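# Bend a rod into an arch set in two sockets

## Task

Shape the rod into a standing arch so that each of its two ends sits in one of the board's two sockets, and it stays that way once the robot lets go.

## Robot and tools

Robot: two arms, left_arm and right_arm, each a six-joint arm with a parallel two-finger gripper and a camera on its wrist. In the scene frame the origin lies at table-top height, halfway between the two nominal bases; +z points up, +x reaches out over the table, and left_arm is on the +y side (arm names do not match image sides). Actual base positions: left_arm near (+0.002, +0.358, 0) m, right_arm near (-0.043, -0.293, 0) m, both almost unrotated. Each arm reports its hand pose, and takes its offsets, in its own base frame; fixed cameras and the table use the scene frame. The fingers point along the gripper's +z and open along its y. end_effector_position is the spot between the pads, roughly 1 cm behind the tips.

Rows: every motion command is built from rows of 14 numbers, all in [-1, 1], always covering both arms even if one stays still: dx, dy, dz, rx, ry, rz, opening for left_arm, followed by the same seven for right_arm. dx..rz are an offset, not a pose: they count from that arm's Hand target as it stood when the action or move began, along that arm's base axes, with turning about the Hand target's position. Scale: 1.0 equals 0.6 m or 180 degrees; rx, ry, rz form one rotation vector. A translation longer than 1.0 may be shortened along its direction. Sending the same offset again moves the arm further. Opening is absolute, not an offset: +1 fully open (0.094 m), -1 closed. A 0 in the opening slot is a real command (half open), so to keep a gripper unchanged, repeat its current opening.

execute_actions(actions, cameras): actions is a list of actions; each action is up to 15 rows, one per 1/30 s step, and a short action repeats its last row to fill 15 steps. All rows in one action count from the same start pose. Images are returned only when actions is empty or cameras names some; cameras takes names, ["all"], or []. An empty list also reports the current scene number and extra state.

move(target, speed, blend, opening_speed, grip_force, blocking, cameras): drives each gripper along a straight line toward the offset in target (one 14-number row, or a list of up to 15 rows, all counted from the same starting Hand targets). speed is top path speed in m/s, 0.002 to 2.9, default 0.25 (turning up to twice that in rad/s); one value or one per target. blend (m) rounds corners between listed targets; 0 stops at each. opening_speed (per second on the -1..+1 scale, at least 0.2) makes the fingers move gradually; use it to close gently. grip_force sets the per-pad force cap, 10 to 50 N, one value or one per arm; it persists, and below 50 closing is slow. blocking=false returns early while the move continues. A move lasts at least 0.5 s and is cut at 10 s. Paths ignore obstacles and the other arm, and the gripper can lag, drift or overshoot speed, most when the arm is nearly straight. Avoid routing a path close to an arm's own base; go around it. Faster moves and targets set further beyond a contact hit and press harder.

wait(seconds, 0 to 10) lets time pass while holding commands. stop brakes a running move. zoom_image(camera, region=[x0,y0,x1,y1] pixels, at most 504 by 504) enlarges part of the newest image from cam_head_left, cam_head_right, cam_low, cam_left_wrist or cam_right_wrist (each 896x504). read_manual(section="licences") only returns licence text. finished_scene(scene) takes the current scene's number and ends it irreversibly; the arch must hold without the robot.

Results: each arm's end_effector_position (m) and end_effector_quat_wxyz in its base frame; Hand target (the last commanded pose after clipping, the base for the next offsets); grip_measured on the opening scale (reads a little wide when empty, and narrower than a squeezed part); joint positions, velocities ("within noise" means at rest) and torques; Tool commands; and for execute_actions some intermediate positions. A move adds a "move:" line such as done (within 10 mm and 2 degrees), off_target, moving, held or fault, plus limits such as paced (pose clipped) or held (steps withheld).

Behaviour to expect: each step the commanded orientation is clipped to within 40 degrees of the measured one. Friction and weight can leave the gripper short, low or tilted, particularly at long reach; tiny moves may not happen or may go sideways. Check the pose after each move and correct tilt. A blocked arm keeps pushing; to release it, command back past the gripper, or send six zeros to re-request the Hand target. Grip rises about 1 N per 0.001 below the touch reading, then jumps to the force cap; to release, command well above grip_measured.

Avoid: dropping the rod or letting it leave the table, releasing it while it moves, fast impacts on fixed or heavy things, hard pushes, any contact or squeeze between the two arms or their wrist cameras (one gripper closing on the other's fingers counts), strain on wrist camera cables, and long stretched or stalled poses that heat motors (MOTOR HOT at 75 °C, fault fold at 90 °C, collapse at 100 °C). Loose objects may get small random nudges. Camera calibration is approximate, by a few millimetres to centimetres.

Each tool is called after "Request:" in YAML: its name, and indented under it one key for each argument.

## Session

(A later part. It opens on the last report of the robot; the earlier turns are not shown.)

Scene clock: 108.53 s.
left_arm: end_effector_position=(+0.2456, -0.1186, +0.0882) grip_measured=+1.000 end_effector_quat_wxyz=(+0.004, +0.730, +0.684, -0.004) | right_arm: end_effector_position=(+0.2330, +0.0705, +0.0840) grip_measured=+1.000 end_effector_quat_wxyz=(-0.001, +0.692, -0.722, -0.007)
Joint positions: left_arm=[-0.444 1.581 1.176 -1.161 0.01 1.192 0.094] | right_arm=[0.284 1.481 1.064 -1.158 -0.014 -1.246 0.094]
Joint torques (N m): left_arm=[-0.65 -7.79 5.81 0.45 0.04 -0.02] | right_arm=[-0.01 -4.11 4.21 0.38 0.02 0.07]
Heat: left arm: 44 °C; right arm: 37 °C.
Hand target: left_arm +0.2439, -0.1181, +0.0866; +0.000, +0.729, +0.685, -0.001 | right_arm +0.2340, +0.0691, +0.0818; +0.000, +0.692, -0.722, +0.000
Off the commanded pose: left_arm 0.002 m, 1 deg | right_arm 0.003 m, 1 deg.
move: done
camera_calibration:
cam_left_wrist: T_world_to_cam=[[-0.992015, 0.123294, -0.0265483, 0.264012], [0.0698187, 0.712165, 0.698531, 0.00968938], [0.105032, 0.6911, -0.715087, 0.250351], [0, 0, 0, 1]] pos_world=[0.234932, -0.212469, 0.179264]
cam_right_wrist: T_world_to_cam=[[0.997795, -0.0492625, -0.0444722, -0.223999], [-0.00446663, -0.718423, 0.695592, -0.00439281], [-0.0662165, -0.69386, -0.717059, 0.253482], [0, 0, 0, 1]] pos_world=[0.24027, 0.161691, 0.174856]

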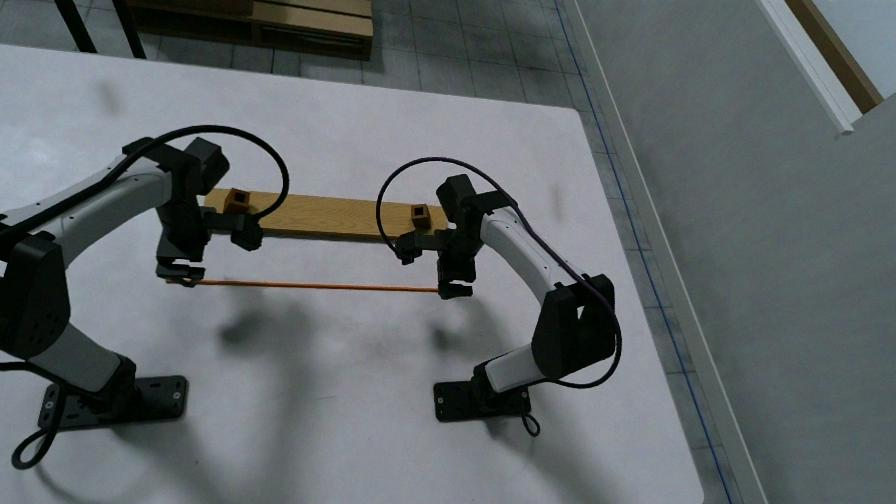

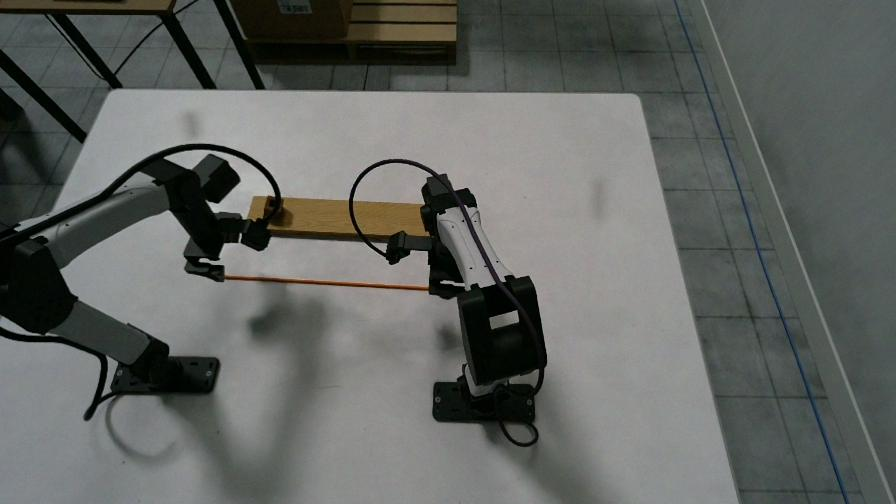

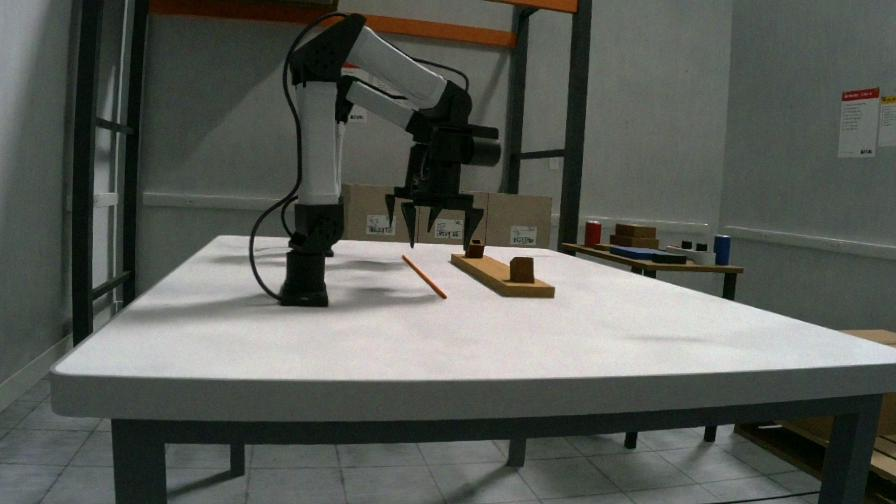

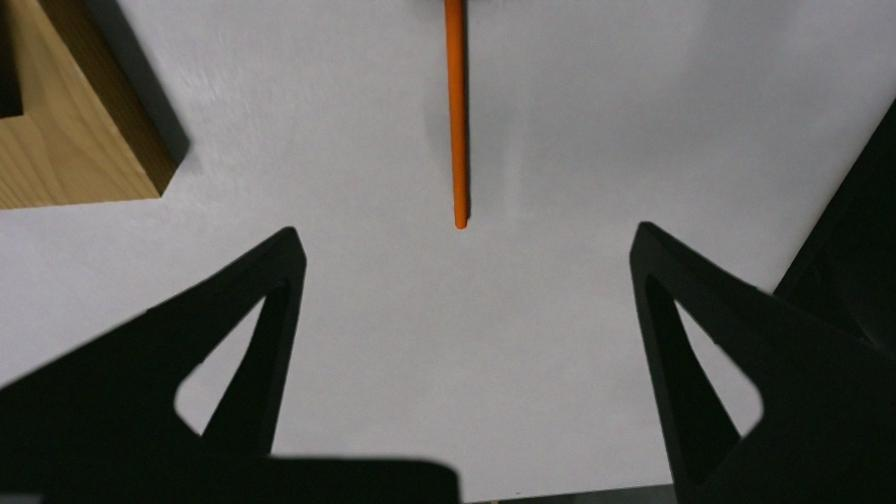

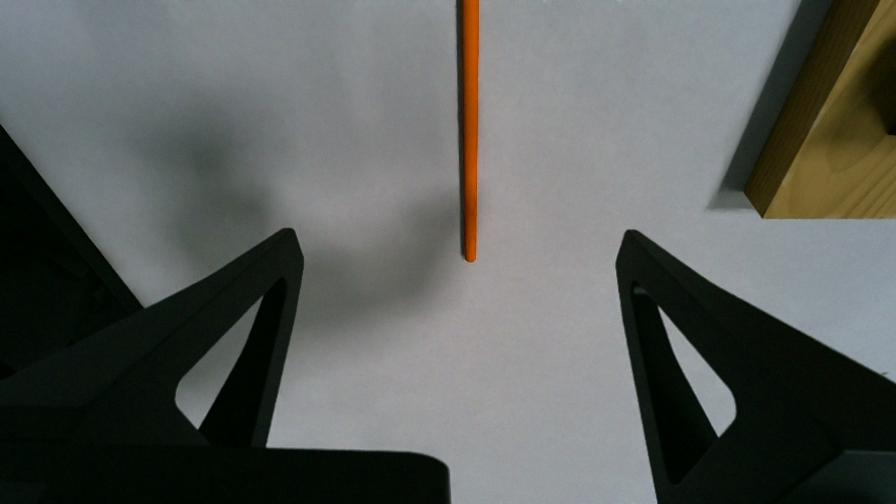

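Request:
move:
  target: [0.004, -0.0283, -0.0833, 0, 0, 0, 1, 0.0075, -0.006, -0.0833, 0,0,0, 1]
  speed: 0.1
  cameras: ["cam_low", "cam_left_wrist", "cam_right_wrist"]

Scene clock: 114.23 s.
left_arm: end_effector_position=(+0.2488, -0.1357, +0.0405) grip_measured=+1.000 end_effector_quat_wxyz=(+0.008, +0.730, +0.684, -0.002) | right_arm: end_effector_position=(+0.2376, +0.0691, +0.0366) grip_measured=+1.000 end_effector_quat_wxyz=(-0.006, +0.690, -0.723, -0.004)
Joint positions: left_arm=[-0.494 1.661 1.065 -0.961 0.009 1.142 0.094] | right_arm=[0.274 1.538 0.921 -0.948 -0.013 -1.25 0.094]
Joint torques (N m): left_arm=[-0.69 -7.49 5.49 0.49 0.04 -0.04] | right_arm=[-0.79 -3.28 4.14 0.43 0.01 -0.07]
Heat: left arm: 43 °C; right arm: 36 °C.
Hand target: left_arm +0.2464, -0.1350, +0.0367; +0.000, +0.729, +0.685, -0.001 | right_arm +0.2385, +0.0654, +0.0318; +0.000, +0.692, -0.722, +0.000
Off the commanded pose: left_arm 0.005 m, 1 deg | right_arm 0.006 m, 1 deg.
move: done
camera_calibration:
cam_left_wrist: T_world_to_cam=[[-0.991838, 0.122876, -0.034033, 0.268334], [0.0646078, 0.714467, 0.69668, 0.056584], [0.10992, 0.688795, -0.716574, 0.226147], [0, 0, 0, 1]] pos_world=[0.23763, -0.229168, 0.131763]
cam_right_wrist: T_world_to_cam=[[0.997947, -0.0546084, -0.0334586, -0.230854], [-0.0160931, -0.719499, 0.694307, 0.0304313], [-0.0619884, -0.692343, -0.718901, 0.217824], [0, 0, 0, 1]] pos_world=[0.244372, 0.160098, 0.127741]
Images, in order (width x height): cam_low 896x504, cam_left_wrist 896x504, cam_right_wrist 896x504.

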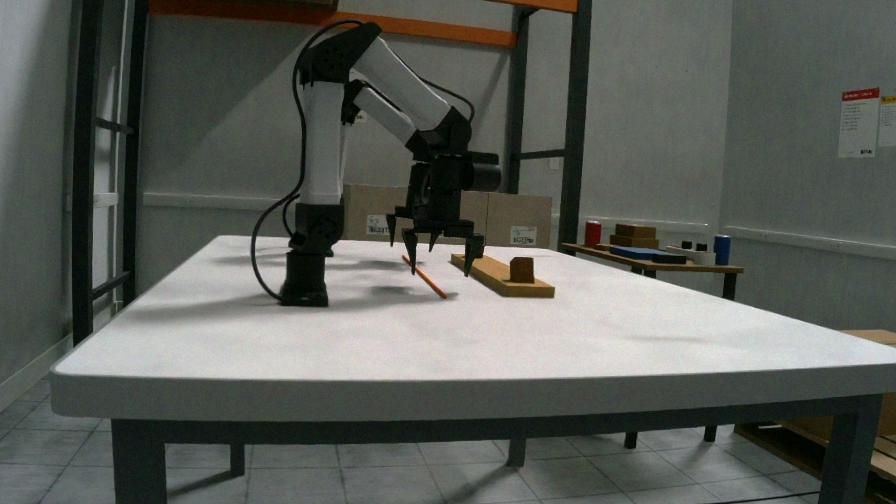

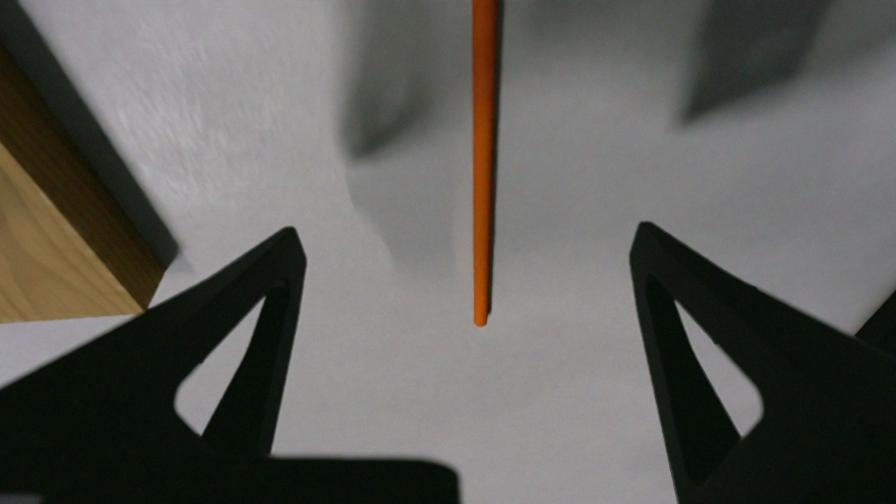

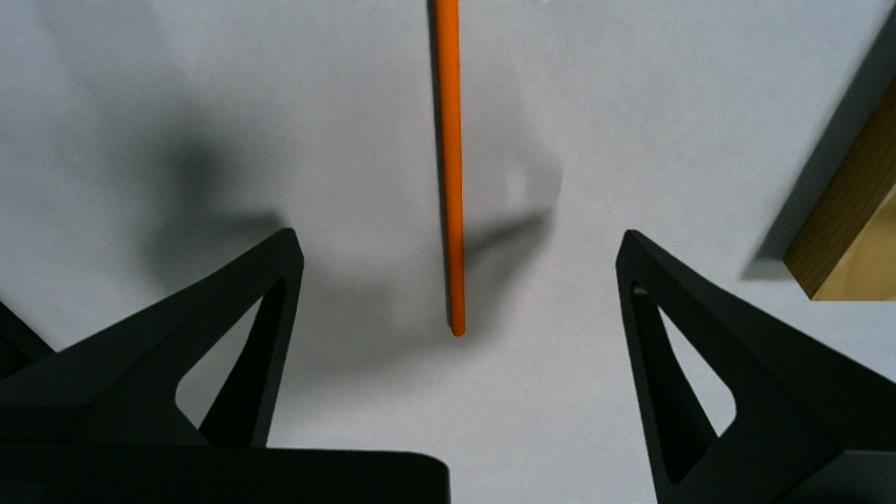

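Request:
move:
  target: [-0.0083, 0.0167, -0.05, 0, 0, 0, 1, -0.0033, -0.015, -0.035, 0,0,0, 1]
  speed: 0.06
  cameras: ["cam_low", "cam_left_wrist", "cam_right_wrist"]

Request:
zoom_image:
  camera: "cam_low"
  region: [380, 220, 520, 310]

Scene clock: 120.37 s.
left_arm: end_effector_position=(+0.2394, -0.1287, +0.0146) grip_measured=+1.000 end_effector_quat_wxyz=(+0.002, +0.728, +0.686, -0.004) | right_arm: end_effector_position=(+0.2364, +0.0601, +0.0157) grip_measured=+1.000 end_effector_quat_wxyz=(-0.006, +0.690, -0.724, -0.004)
Joint positions: left_arm=[-0.487 1.671 0.964 -0.863 0.009 1.142 0.094] | right_arm=[0.24 1.56 0.851 -0.855 -0.012 -1.284 0.094]
Joint torques (N m): left_arm=[0.9 -6.67 4.36 0.81 0.04 0.19] | right_arm=[-0.73 -3.22 3.93 0.4 0.01 -0.06]
Heat: left arm: 41 °C; right arm: 35 °C.
Hand target: left_arm +0.2415, -0.1250, +0.0067; +0.000, +0.729, +0.685, -0.001 | right_arm +0.2364, +0.0564, +0.0107; +0.000, +0.692, -0.722, +0.000
Off the commanded pose: left_arm 0.009 m, 0 deg | right_arm 0.006 m, 1 deg.
move: done
camera_calibration:
cam_left_wrist: T_world_to_cam=[[-0.992828, 0.117413, -0.0225, 0.256629], [0.0681459, 0.710456, 0.700435, 0.0688194], [0.0982255, 0.693878, -0.713362, 0.207174], [0, 0, 0, 1]] pos_world=[0.229749, -0.222778, 0.105361]
cam_right_wrist: T_world_to_cam=[[0.997972, -0.0549296, -0.0321786, -0.230846], [-0.0171969, -0.719286, 0.694501, 0.0387314], [-0.0612942, -0.692539, -0.718772, 0.196262], [0, 0, 0, 1]] pos_world=[0.243073, 0.151098, 0.10674]
Images, in order (width x height): cam_low 896x504, cam_left_wrist 896x504, cam_right_wrist 896x504.

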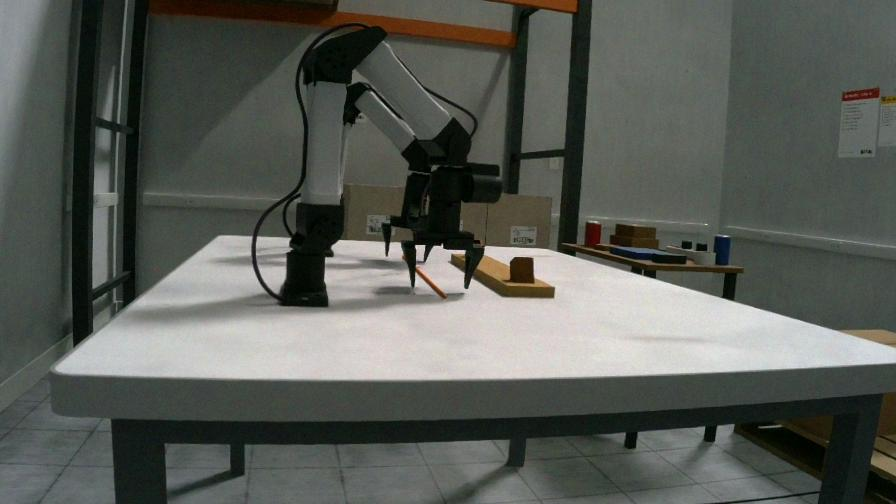

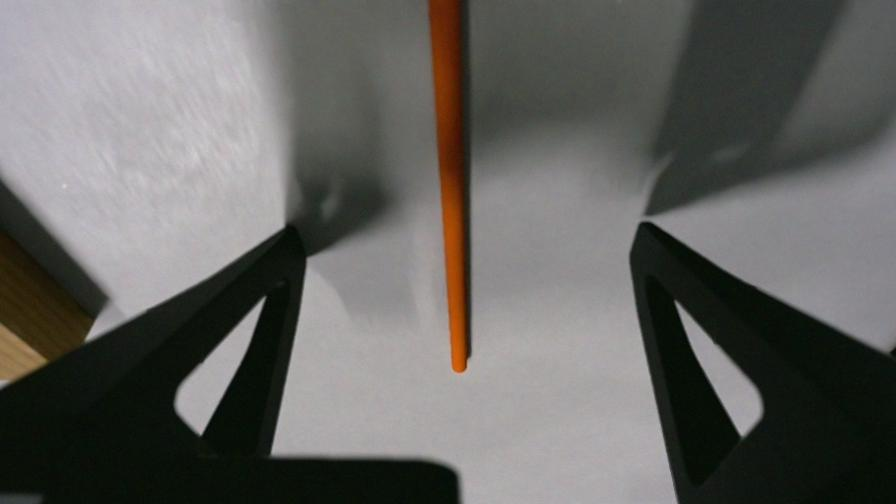

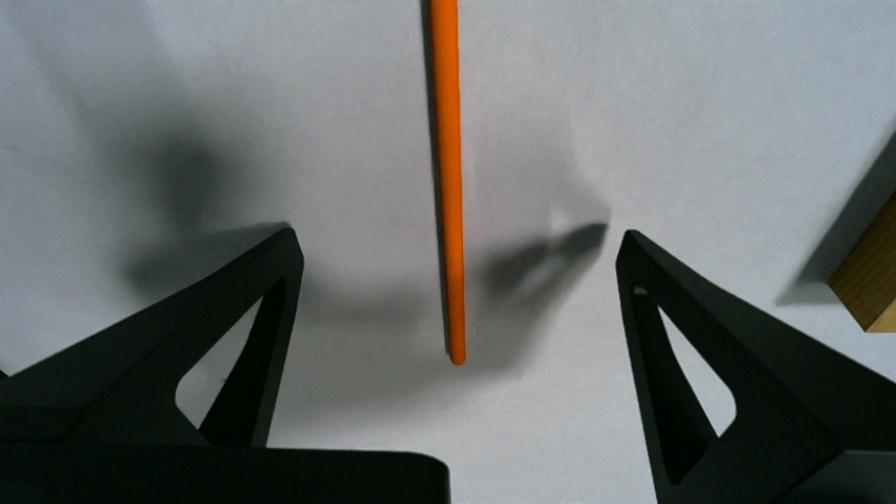

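Scaled by 3.600 from the camera's 896x504 image, which has a finer 1280x720 frame.

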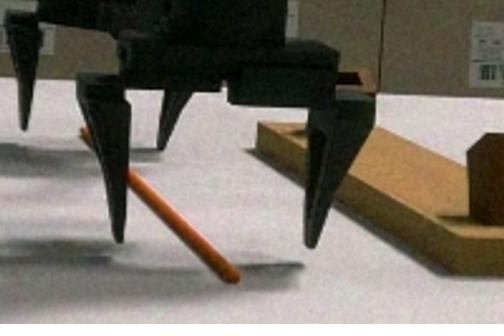

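Request:
move:
  target: [0, 0, 0, 0, 0, 0, 1, 0, 0, -0.015, 0,0,0, 1]
  speed: 0.04
  cameras: ["cam_low", "cam_left_wrist", "cam_right_wrist"]

Request:
zoom_image:
  camera: "cam_low"
  region: [380, 220, 520, 310]

Request:
zoom_image:
  camera: "cam_left_wrist"
  region: [220, 150, 720, 400]

Scene clock: 124.10 s.
left_arm: end_effector_position=(+0.2394, -0.1287, +0.0146) grip_measured=+1.000 end_effector_quat_wxyz=(+0.002, +0.728, +0.686, -0.004) | right_arm: end_effector_position=(+0.2352, +0.0598, +0.0079) grip_measured=+1.000 end_effector_quat_wxyz=(-0.004, +0.690, -0.723, -0.005)
Joint positions: left_arm=[-0.487 1.671 0.964 -0.863 0.009 1.142 0.094] | right_arm=[0.24 1.576 0.832 -0.826 -0.012 -1.284 0.094]
Joint torques (N m): left_arm=[0.88 -6.65 4.37 0.81 0.04 0.19] | right_arm=[-0.75 -3.06 3.63 0.51 0.01 -0.06]
Heat: left arm: 41 °C; right arm: 35 °C.
Hand target: left_arm +0.2415, -0.1250, +0.0067; +0.000, +0.729, +0.685, -0.001 | right_arm +0.2364, +0.0564, +0.0017; +0.000, +0.692, -0.722, +0.000
Off the commanded pose: left_arm 0.009 m, 0 deg | right_arm 0.007 m, 1 deg.
move: done
camera_calibration:
cam_left_wrist: T_world_to_cam=[[-0.992828, 0.117413, -0.0225, 0.256629], [0.0681459, 0.710456, 0.700435, 0.0688194], [0.0982255, 0.693878, -0.713362, 0.207174], [0, 0, 0, 1]] pos_world=[0.229749, -0.222778, 0.105361]
cam_right_wrist: T_world_to_cam=[[0.997811, -0.0546451, -0.0372554, -0.229913], [-0.0133721, -0.718367, 0.695535, 0.042957], [-0.0647706, -0.693514, -0.717525, 0.191201], [0, 0, 0, 1]] pos_world=[0.242368, 0.150896, 0.0987481]
Images, in order (width x height): cam_low 896x504, cam_left_wrist 896x504, cam_right_wrist 896x504.

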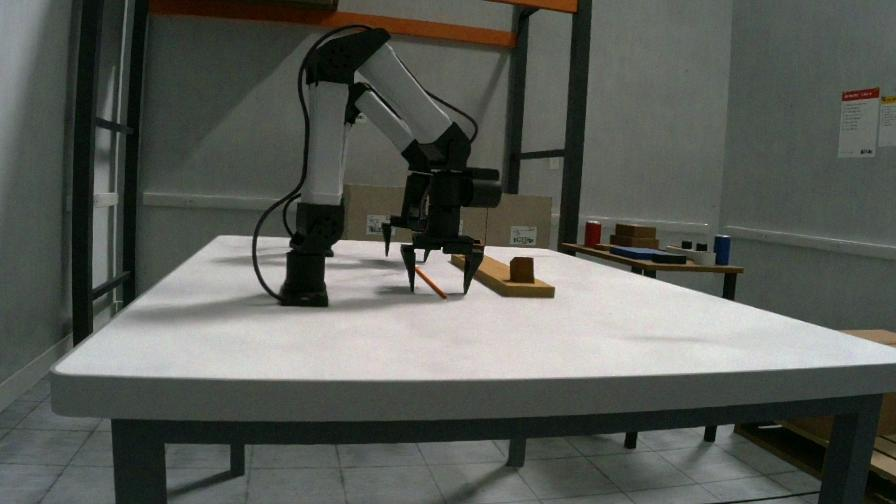

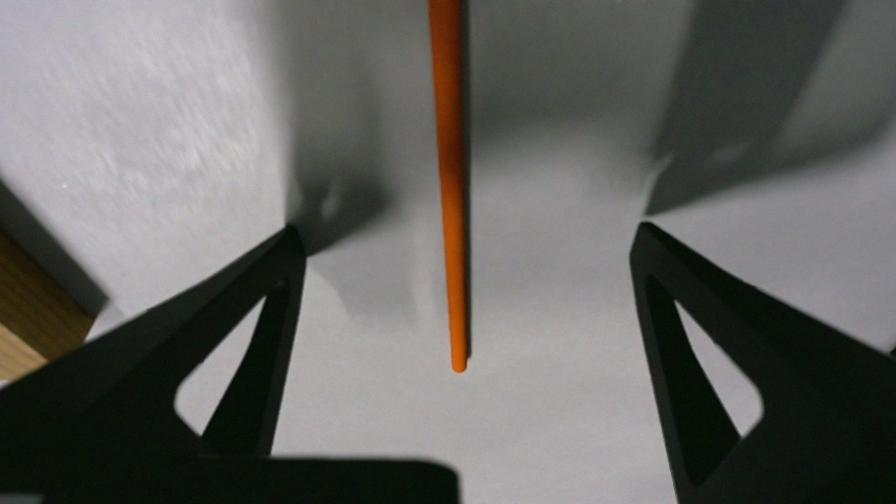

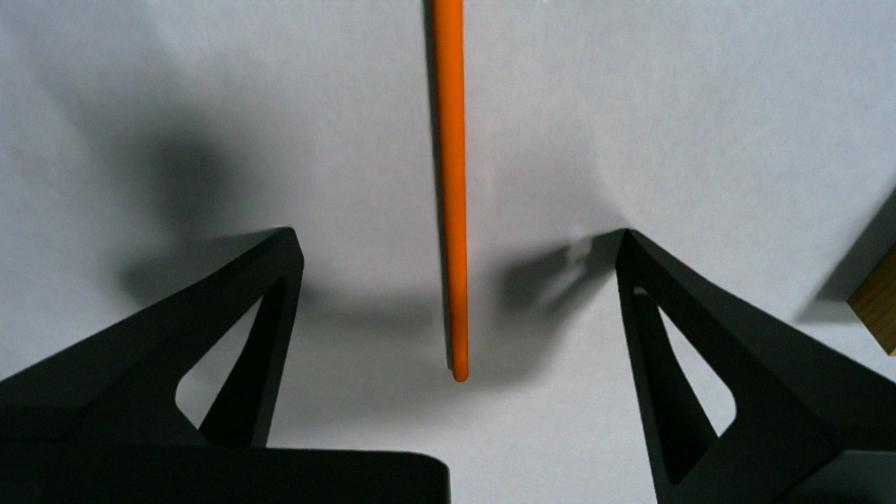

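Scaled by 3.600 from the camera's 896x504 image, which has a finer 1280x720 frame.

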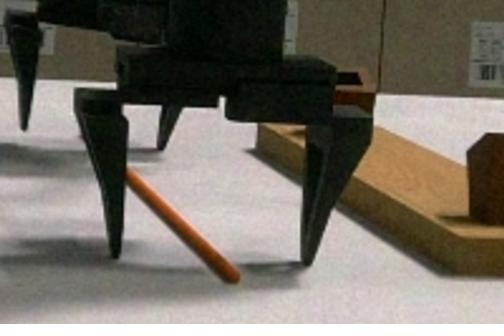

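Scaled by 1.008 from the camera's 896x504 image, which has a finer 1280x720 frame.

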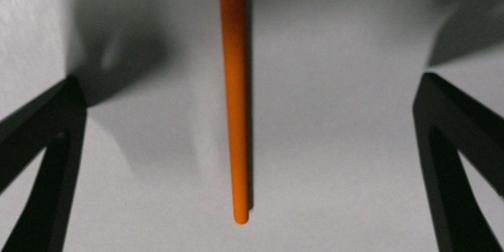

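Request:
move:
  target:
    - [0.0, 0, 0.03, 0, 0, 0, 1, 0, 0, 0.03, 0,0,0, 1]
    - [0.007, -0.02, 0.03, 0, 0, 0, 1, 0, 0.0133, 0.03, 0,0,0, 1]
    - [0.007, -0.02, 0.0, 0, 0, 0, 1, 0, 0.0133, -0.002, 0,0,0, 1]
  speed: 0.08
  cameras: ["cam_low", "cam_left_wrist", "cam_right_wrist"]

Scene clock: 132.80 s.
left_arm: end_effector_position=(+0.2479, -0.1371, +0.0143) grip_measured=+1.000 end_effector_quat_wxyz=(+0.007, +0.729, +0.684, -0.001) | right_arm: end_effector_position=(+0.2356, +0.0651, +0.0078) grip_measured=+1.000 end_effector_quat_wxyz=(-0.003, +0.692, -0.722, -0.005)
Joint positions: left_arm=[-0.501 1.703 0.999 -0.855 0.007 1.133 0.094] | right_arm=[0.262 1.583 0.839 -0.826 -0.011 -1.267 0.094]
Joint torques (N m): left_arm=[-0.68 -6.86 4.72 0.68 0.06 -0.03] | right_arm=[0.05 -2.92 3.44 0.56 -0.01 0.07]
Heat: left arm: 39 °C; right arm: 35 °C.
Hand target: left_arm +0.2457, -0.1370, +0.0067; +0.000, +0.729, +0.685, -0.001 | right_arm +0.2364, +0.0644, +0.0005; +0.000, +0.692, -0.722, +0.000
Off the commanded pose: left_arm 0.008 m, 1 deg | right_arm 0.007 m, 1 deg.
move: done
camera_calibration:
cam_left_wrist: T_world_to_cam=[[-0.991985, 0.12176, -0.0337761, 0.266604], [0.0637136, 0.712825, 0.698441, 0.0758958], [0.109119, 0.690691, -0.71487, 0.208934], [0, 0, 0, 1]] pos_world=[0.236833, -0.230871, 0.105357]
cam_right_wrist: T_world_to_cam=[[0.998058, -0.0497393, -0.0374996, -0.230327], [-0.00959648, -0.717591, 0.696398, 0.0459902], [-0.0615478, -0.694686, -0.716675, 0.194252], [0, 0, 0, 1]] pos_world=[0.242277, 0.15649, 0.0985506]
Images, in order (width x height): cam_low 896x504, cam_left_wrist 896x504, cam_right_wrist 896x504.

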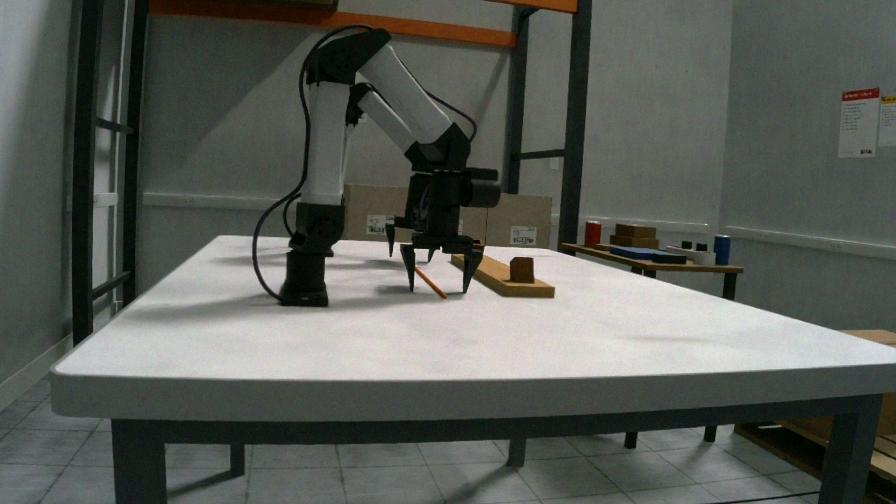

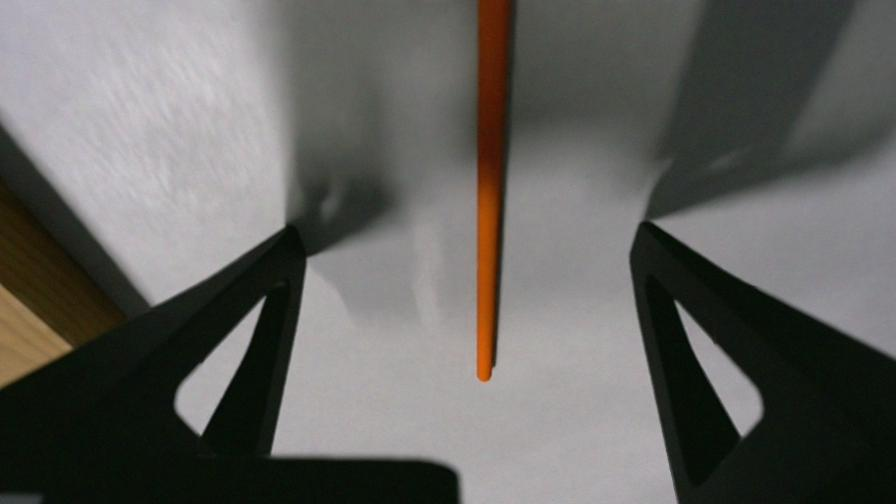

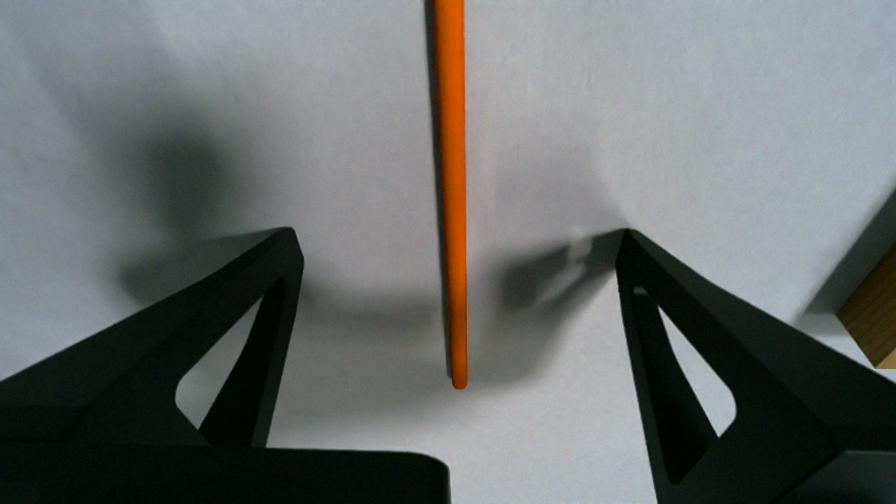

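Request:
move:
  target:
    - [0.0, 0, 0.03, 0, 0, 0, 1, 0, 0, 0, 0,0,0, 1]
    - [-0.007, -0.016, 0.03, 0, 0, 0, 1, 0, 0, 0, 0,0,0, 1]
    - [-0.007, -0.016, 0.0, 0, 0, 0, 1, 0, 0, 0, 0,0,0, 1]
  speed: 0.08
  cameras: ["cam_left_wrist"]

Scene clock: 140.43 s.
left_arm: end_effector_position=(+0.2437, -0.1471, +0.0143) grip_measured=+1.000 end_effector_quat_wxyz=(+0.007, +0.730, +0.683, -0.001) | right_arm: end_effector_position=(+0.2356, +0.0651, +0.0078) grip_measured=+1.000 end_effector_quat_wxyz=(-0.003, +0.692, -0.722, -0.005)
Joint positions: left_arm=[-0.539 1.707 1.003 -0.854 0.006 1.097 0.094] | right_arm=[0.262 1.583 0.839 -0.826 -0.011 -1.267 0.094]
Joint torques (N m): left_arm=[-0.58 -6.9 4.74 0.68 0.07 -0.02] | right_arm=[0.03 -2.92 3.45 0.56 -0.01 0.07]
Heat: left arm: 39 °C; right arm: 34 °C.
Hand target: left_arm +0.2414, -0.1466, +0.0067; +0.000, +0.729, +0.685, -0.001 | right_arm +0.2364, +0.0644, +0.0005; +0.000, +0.692, -0.722, +0.000
Off the commanded pose: left_arm 0.008 m, 1 deg | right_arm 0.007 m, 1 deg.
move: done
camera_calibration:
cam_left_wrist: T_world_to_cam=[[-0.991679, 0.124079, -0.0343063, 0.263795], [0.0649991, 0.712627, 0.698525, 0.082961], [0.11112, 0.690483, -0.714763, 0.215815], [0, 0, 0, 1]] pos_world=[0.232227, -0.240868, 0.105356]
Images, in order (width x height): cam_left_wrist 896x504.

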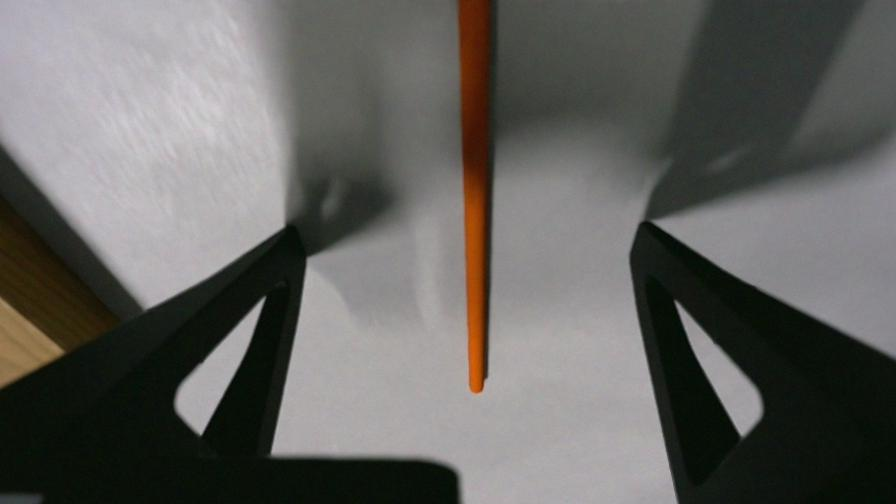

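Request:
move:
  target: [0,0,0,0,0,0,-1,0,0,0,0,0,0,-1]
  opening_speed: 0.5
  cameras: ["all"]

Scene clock: 148.30 s.
left_arm: end_effector_position=(+0.2477, -0.1488, +0.0130) grip_measured=-0.930 end_effector_quat_wxyz=(+0.013, +0.729, +0.684, +0.002) | right_arm: end_effector_position=(+0.2363, +0.0653, +0.0078) grip_measured=-0.906 end_effector_quat_wxyz=(-0.004, +0.692, -0.722, -0.004)
Joint positions: left_arm=[-0.539 1.712 1.003 -0.835 0.003 1.096 0.003] | right_arm=[0.262 1.583 0.839 -0.823 -0.011 -1.266 0.004]
Joint torques (N m): left_arm=[-0.55 -7.41 4.77 0.49 0.1 -0.02] | right_arm=[0.03 -2.91 3.47 0.54 0 0.05]
Heat: left arm: 39 °C; right arm: 34 °C.
Hand target: left_arm +0.2414, -0.1465, +0.0066; +0.000, +0.729, +0.685, -0.001 | right_arm +0.2364, +0.0644, +0.0005; +0.000, +0.692, -0.722, +0.000
Off the commanded pose: left_arm 0.009 m, 2 deg | right_arm 0.007 m, 1 deg.
move: done
camera_calibration:
cam_left_wrist: T_world_to_cam=[[-0.991286, 0.122267, -0.0490138, 0.267799], [0.0538832, 0.715915, 0.696106, 0.0880646], [0.1202, 0.687399, -0.716264, 0.212946], [0, 0, 0, 1]] pos_world=[0.235124, -0.242168, 0.104349]
cam_right_wrist: T_world_to_cam=[[0.998118, -0.0503981, -0.0349363, -0.230983], [-0.0118992, -0.718053, 0.695887, 0.0466827], [-0.0601575, -0.694161, -0.717301, 0.194064], [0, 0, 0, 1]] pos_world=[0.242778, 0.156591, 0.0986467]

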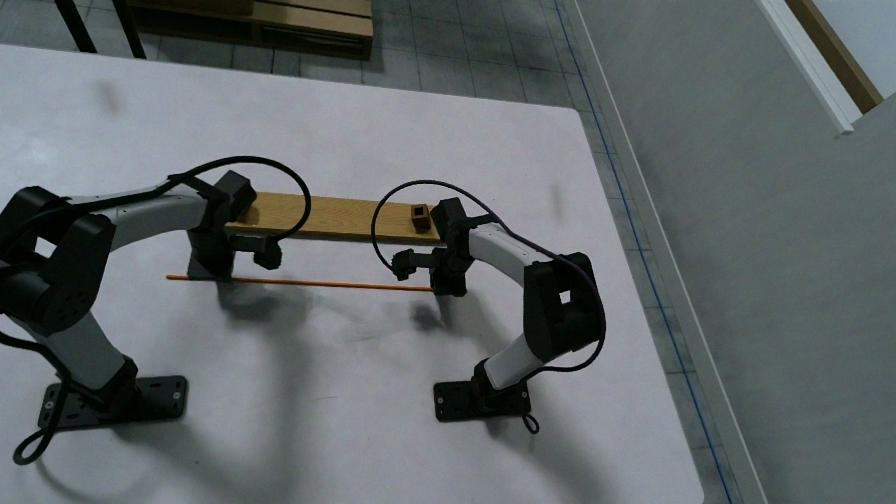

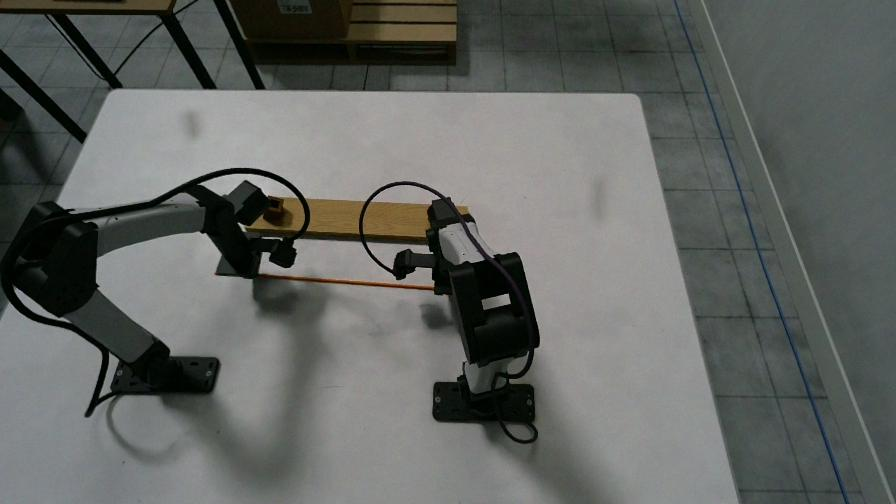

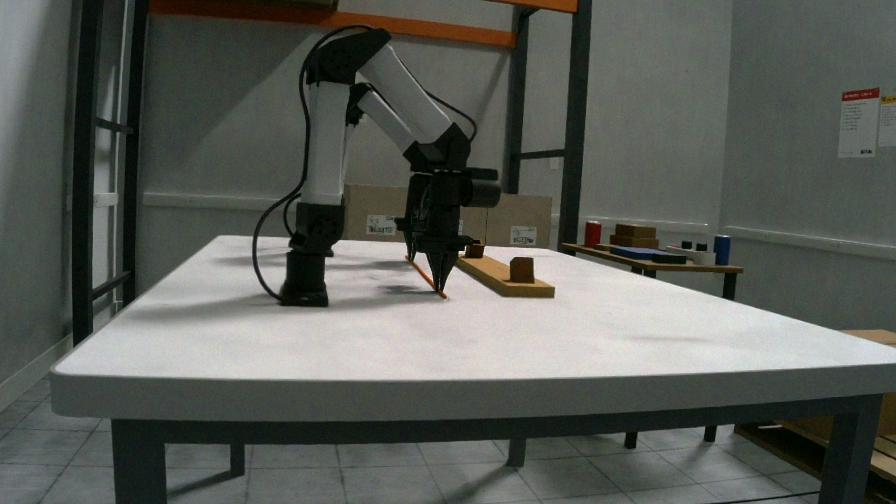

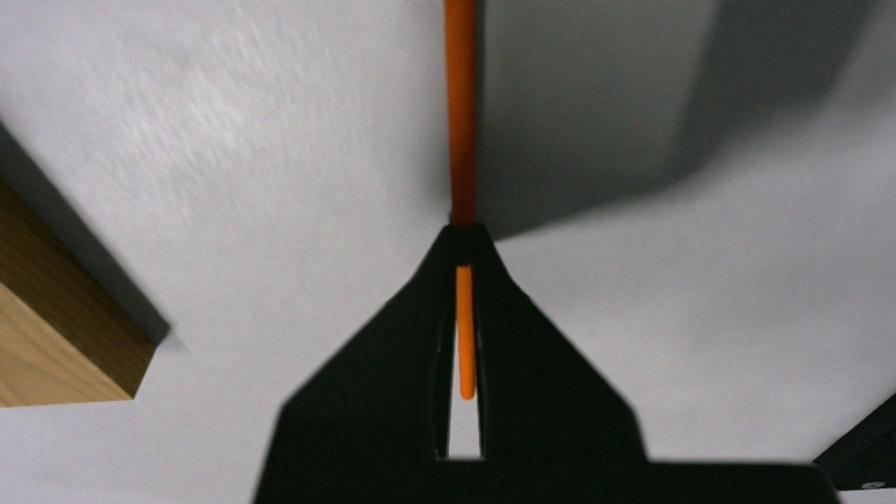

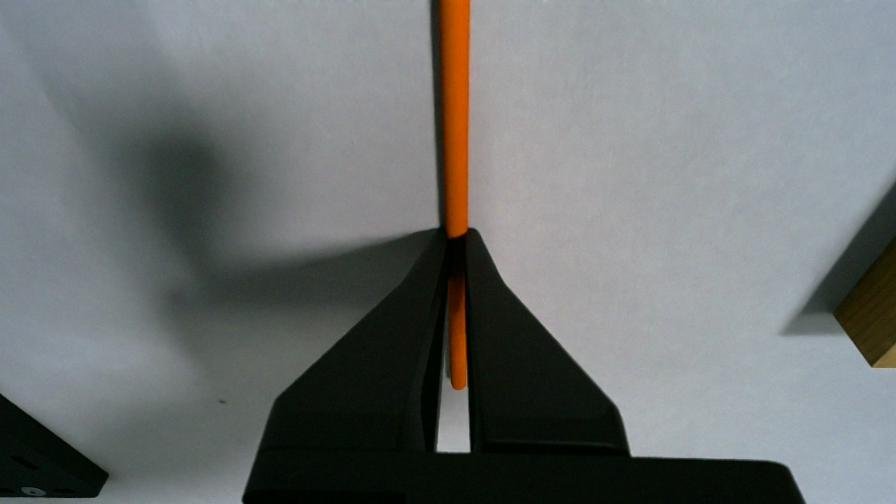

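Request:
move:
  target: [0,0,0.2,0,0,0,-1,0,0,0.2,0,0,0,-1]
  speed: 0.1
  cameras: ["all"]

Scene clock: 152.57 s.
left_arm: end_effector_position=(+0.2464, -0.1481, +0.1151) grip_measured=-0.933 end_effector_quat_wxyz=(+0.001, +0.729, +0.684, -0.001) | right_arm: end_effector_position=(+0.2349, +0.0647, +0.1095) grip_measured=-0.907 end_effector_quat_wxyz=(+0.009, +0.693, -0.721, -0.008)
Joint positions: left_arm=[-0.539 1.63 1.334 -1.275 0.003 1.096 0.003] | right_arm=[0.265 1.488 1.172 -1.279 -0.005 -1.265 0.004]
Joint torques (N m): left_arm=[-0.57 -10.43 8.29 -0.06 0.1 -0.01] | right_arm=[-0.17 -5.74 6.94 -0.07 -0.06 0.08]
Heat: left arm: 39 °C; right arm: 34 °C.
Hand target: left_arm +0.2414, -0.1465, +0.1266; +0.000, +0.729, +0.685, -0.001 | right_arm +0.2364, +0.0645, +0.1206; +0.000, +0.692, -0.722, +0.000
Off the commanded pose: left_arm 0.013 m, 0 deg | right_arm 0.011 m, 1 deg.
move: off_target (left_arm, right_arm)
camera_calibration:
cam_left_wrist: T_world_to_cam=[[-0.99213, 0.122808, -0.0244091, 0.268892], [0.0701269, 0.706506, 0.704224, 0.0102962], [0.10373, 0.696971, -0.709558, 0.290368], [0, 0, 0, 1]] pos_world=[0.235934, -0.242674, 0.205345]
cam_right_wrist: T_world_to_cam=[[0.996991, -0.0491024, -0.0599789, -0.223174], [0.00750278, -0.709013, 0.705155, -0.0307821], [-0.0771506, -0.703484, -0.706511, 0.269884], [0, 0, 0, 1]] pos_world=[0.243555, 0.157076, 0.198997]

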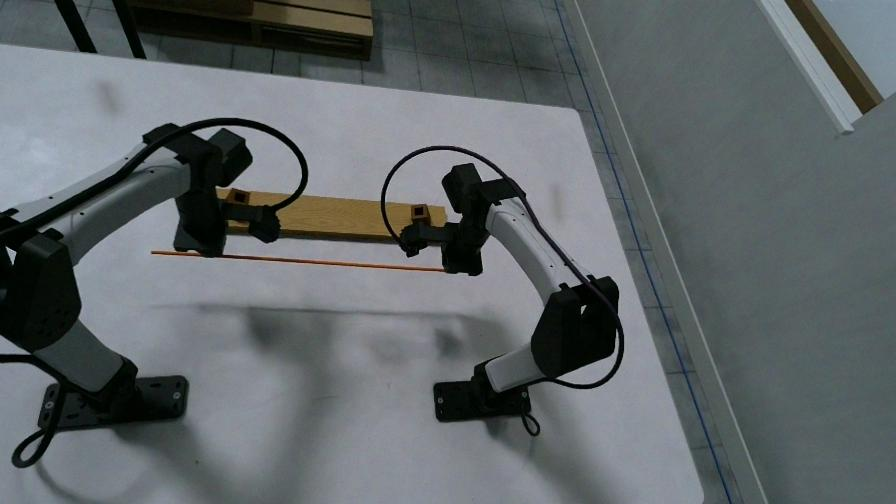

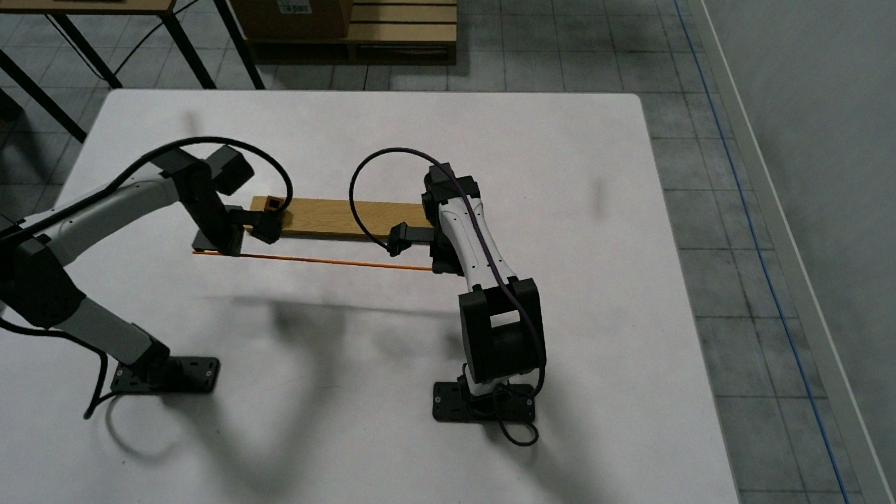

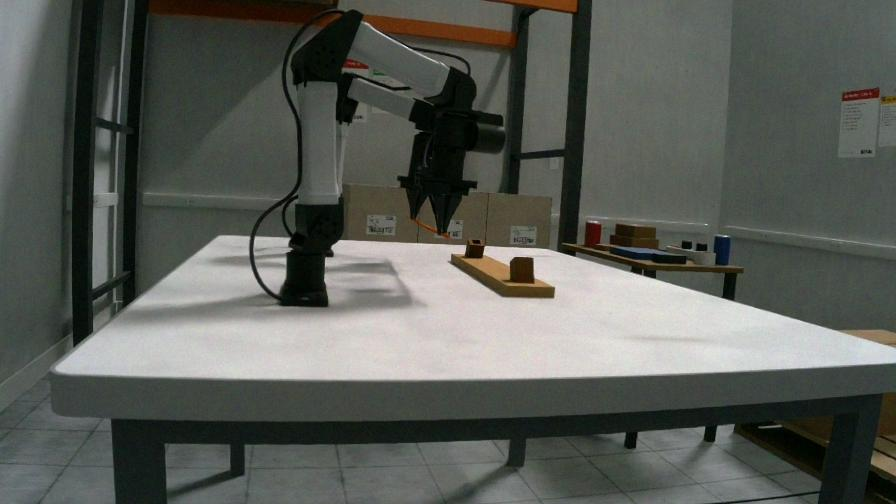

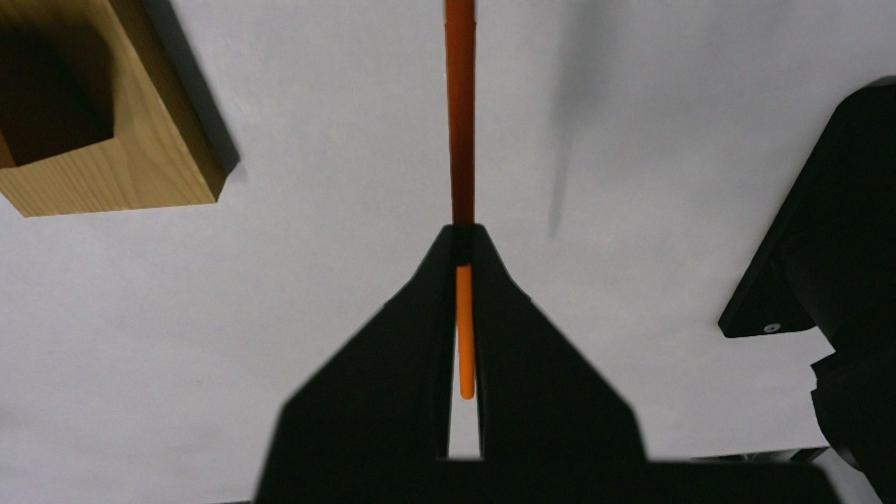

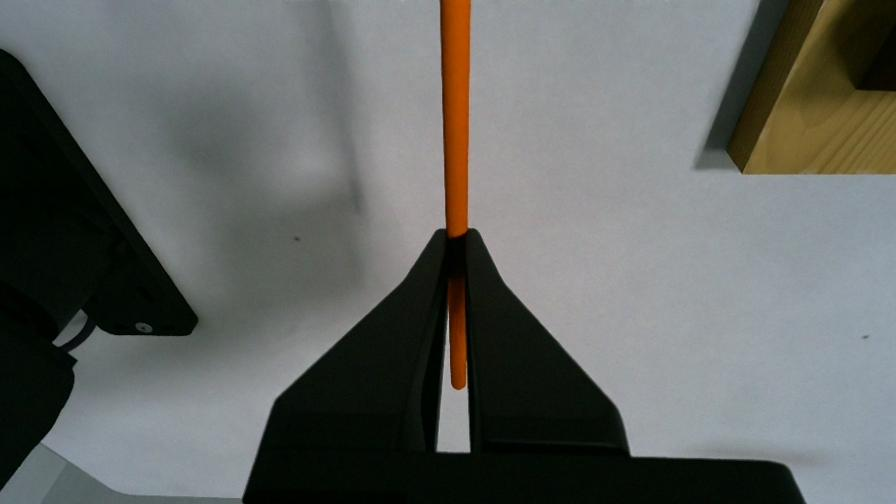

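Request:
zoom_image:
  camera: "cam_head_left"
  region: [140, 200, 300, 290]

Request:
zoom_image:
  camera: "cam_head_left"
  region: [360, 200, 520, 290]

Request:
zoom_image:
  camera: "cam_head_right"
  region: [180, 200, 340, 290]

Request:
zoom_image:
  camera: "cam_low"
  region: [380, 180, 520, 260]

Scaled by 3.150 from the camera's 896x504 image, which has a finer 1280x720 frame.

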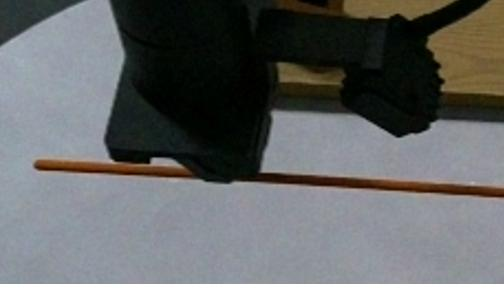

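Scaled by 3.150 from the camera's 896x504 image, which has a finer 1280x720 frame.

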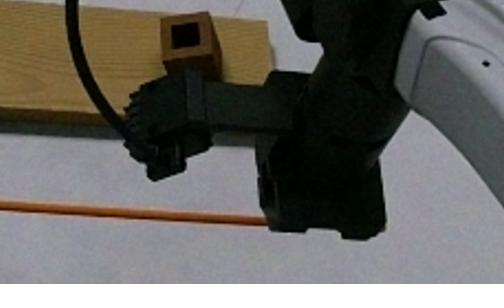

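Scaled by 3.150 from the camera's 896x504 image, which has a finer 1280x720 frame.

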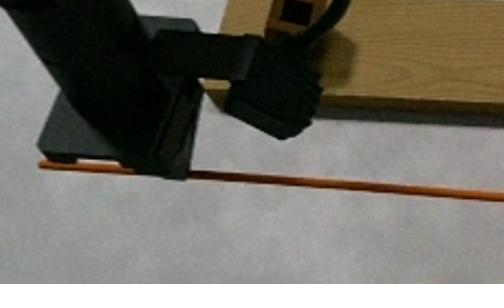

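Scaled by 3.600 from the camera's 896x504 image, which has a finer 1280x720 frame.

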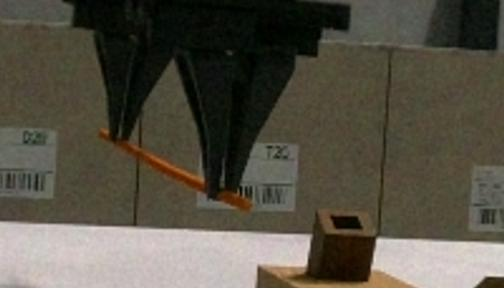

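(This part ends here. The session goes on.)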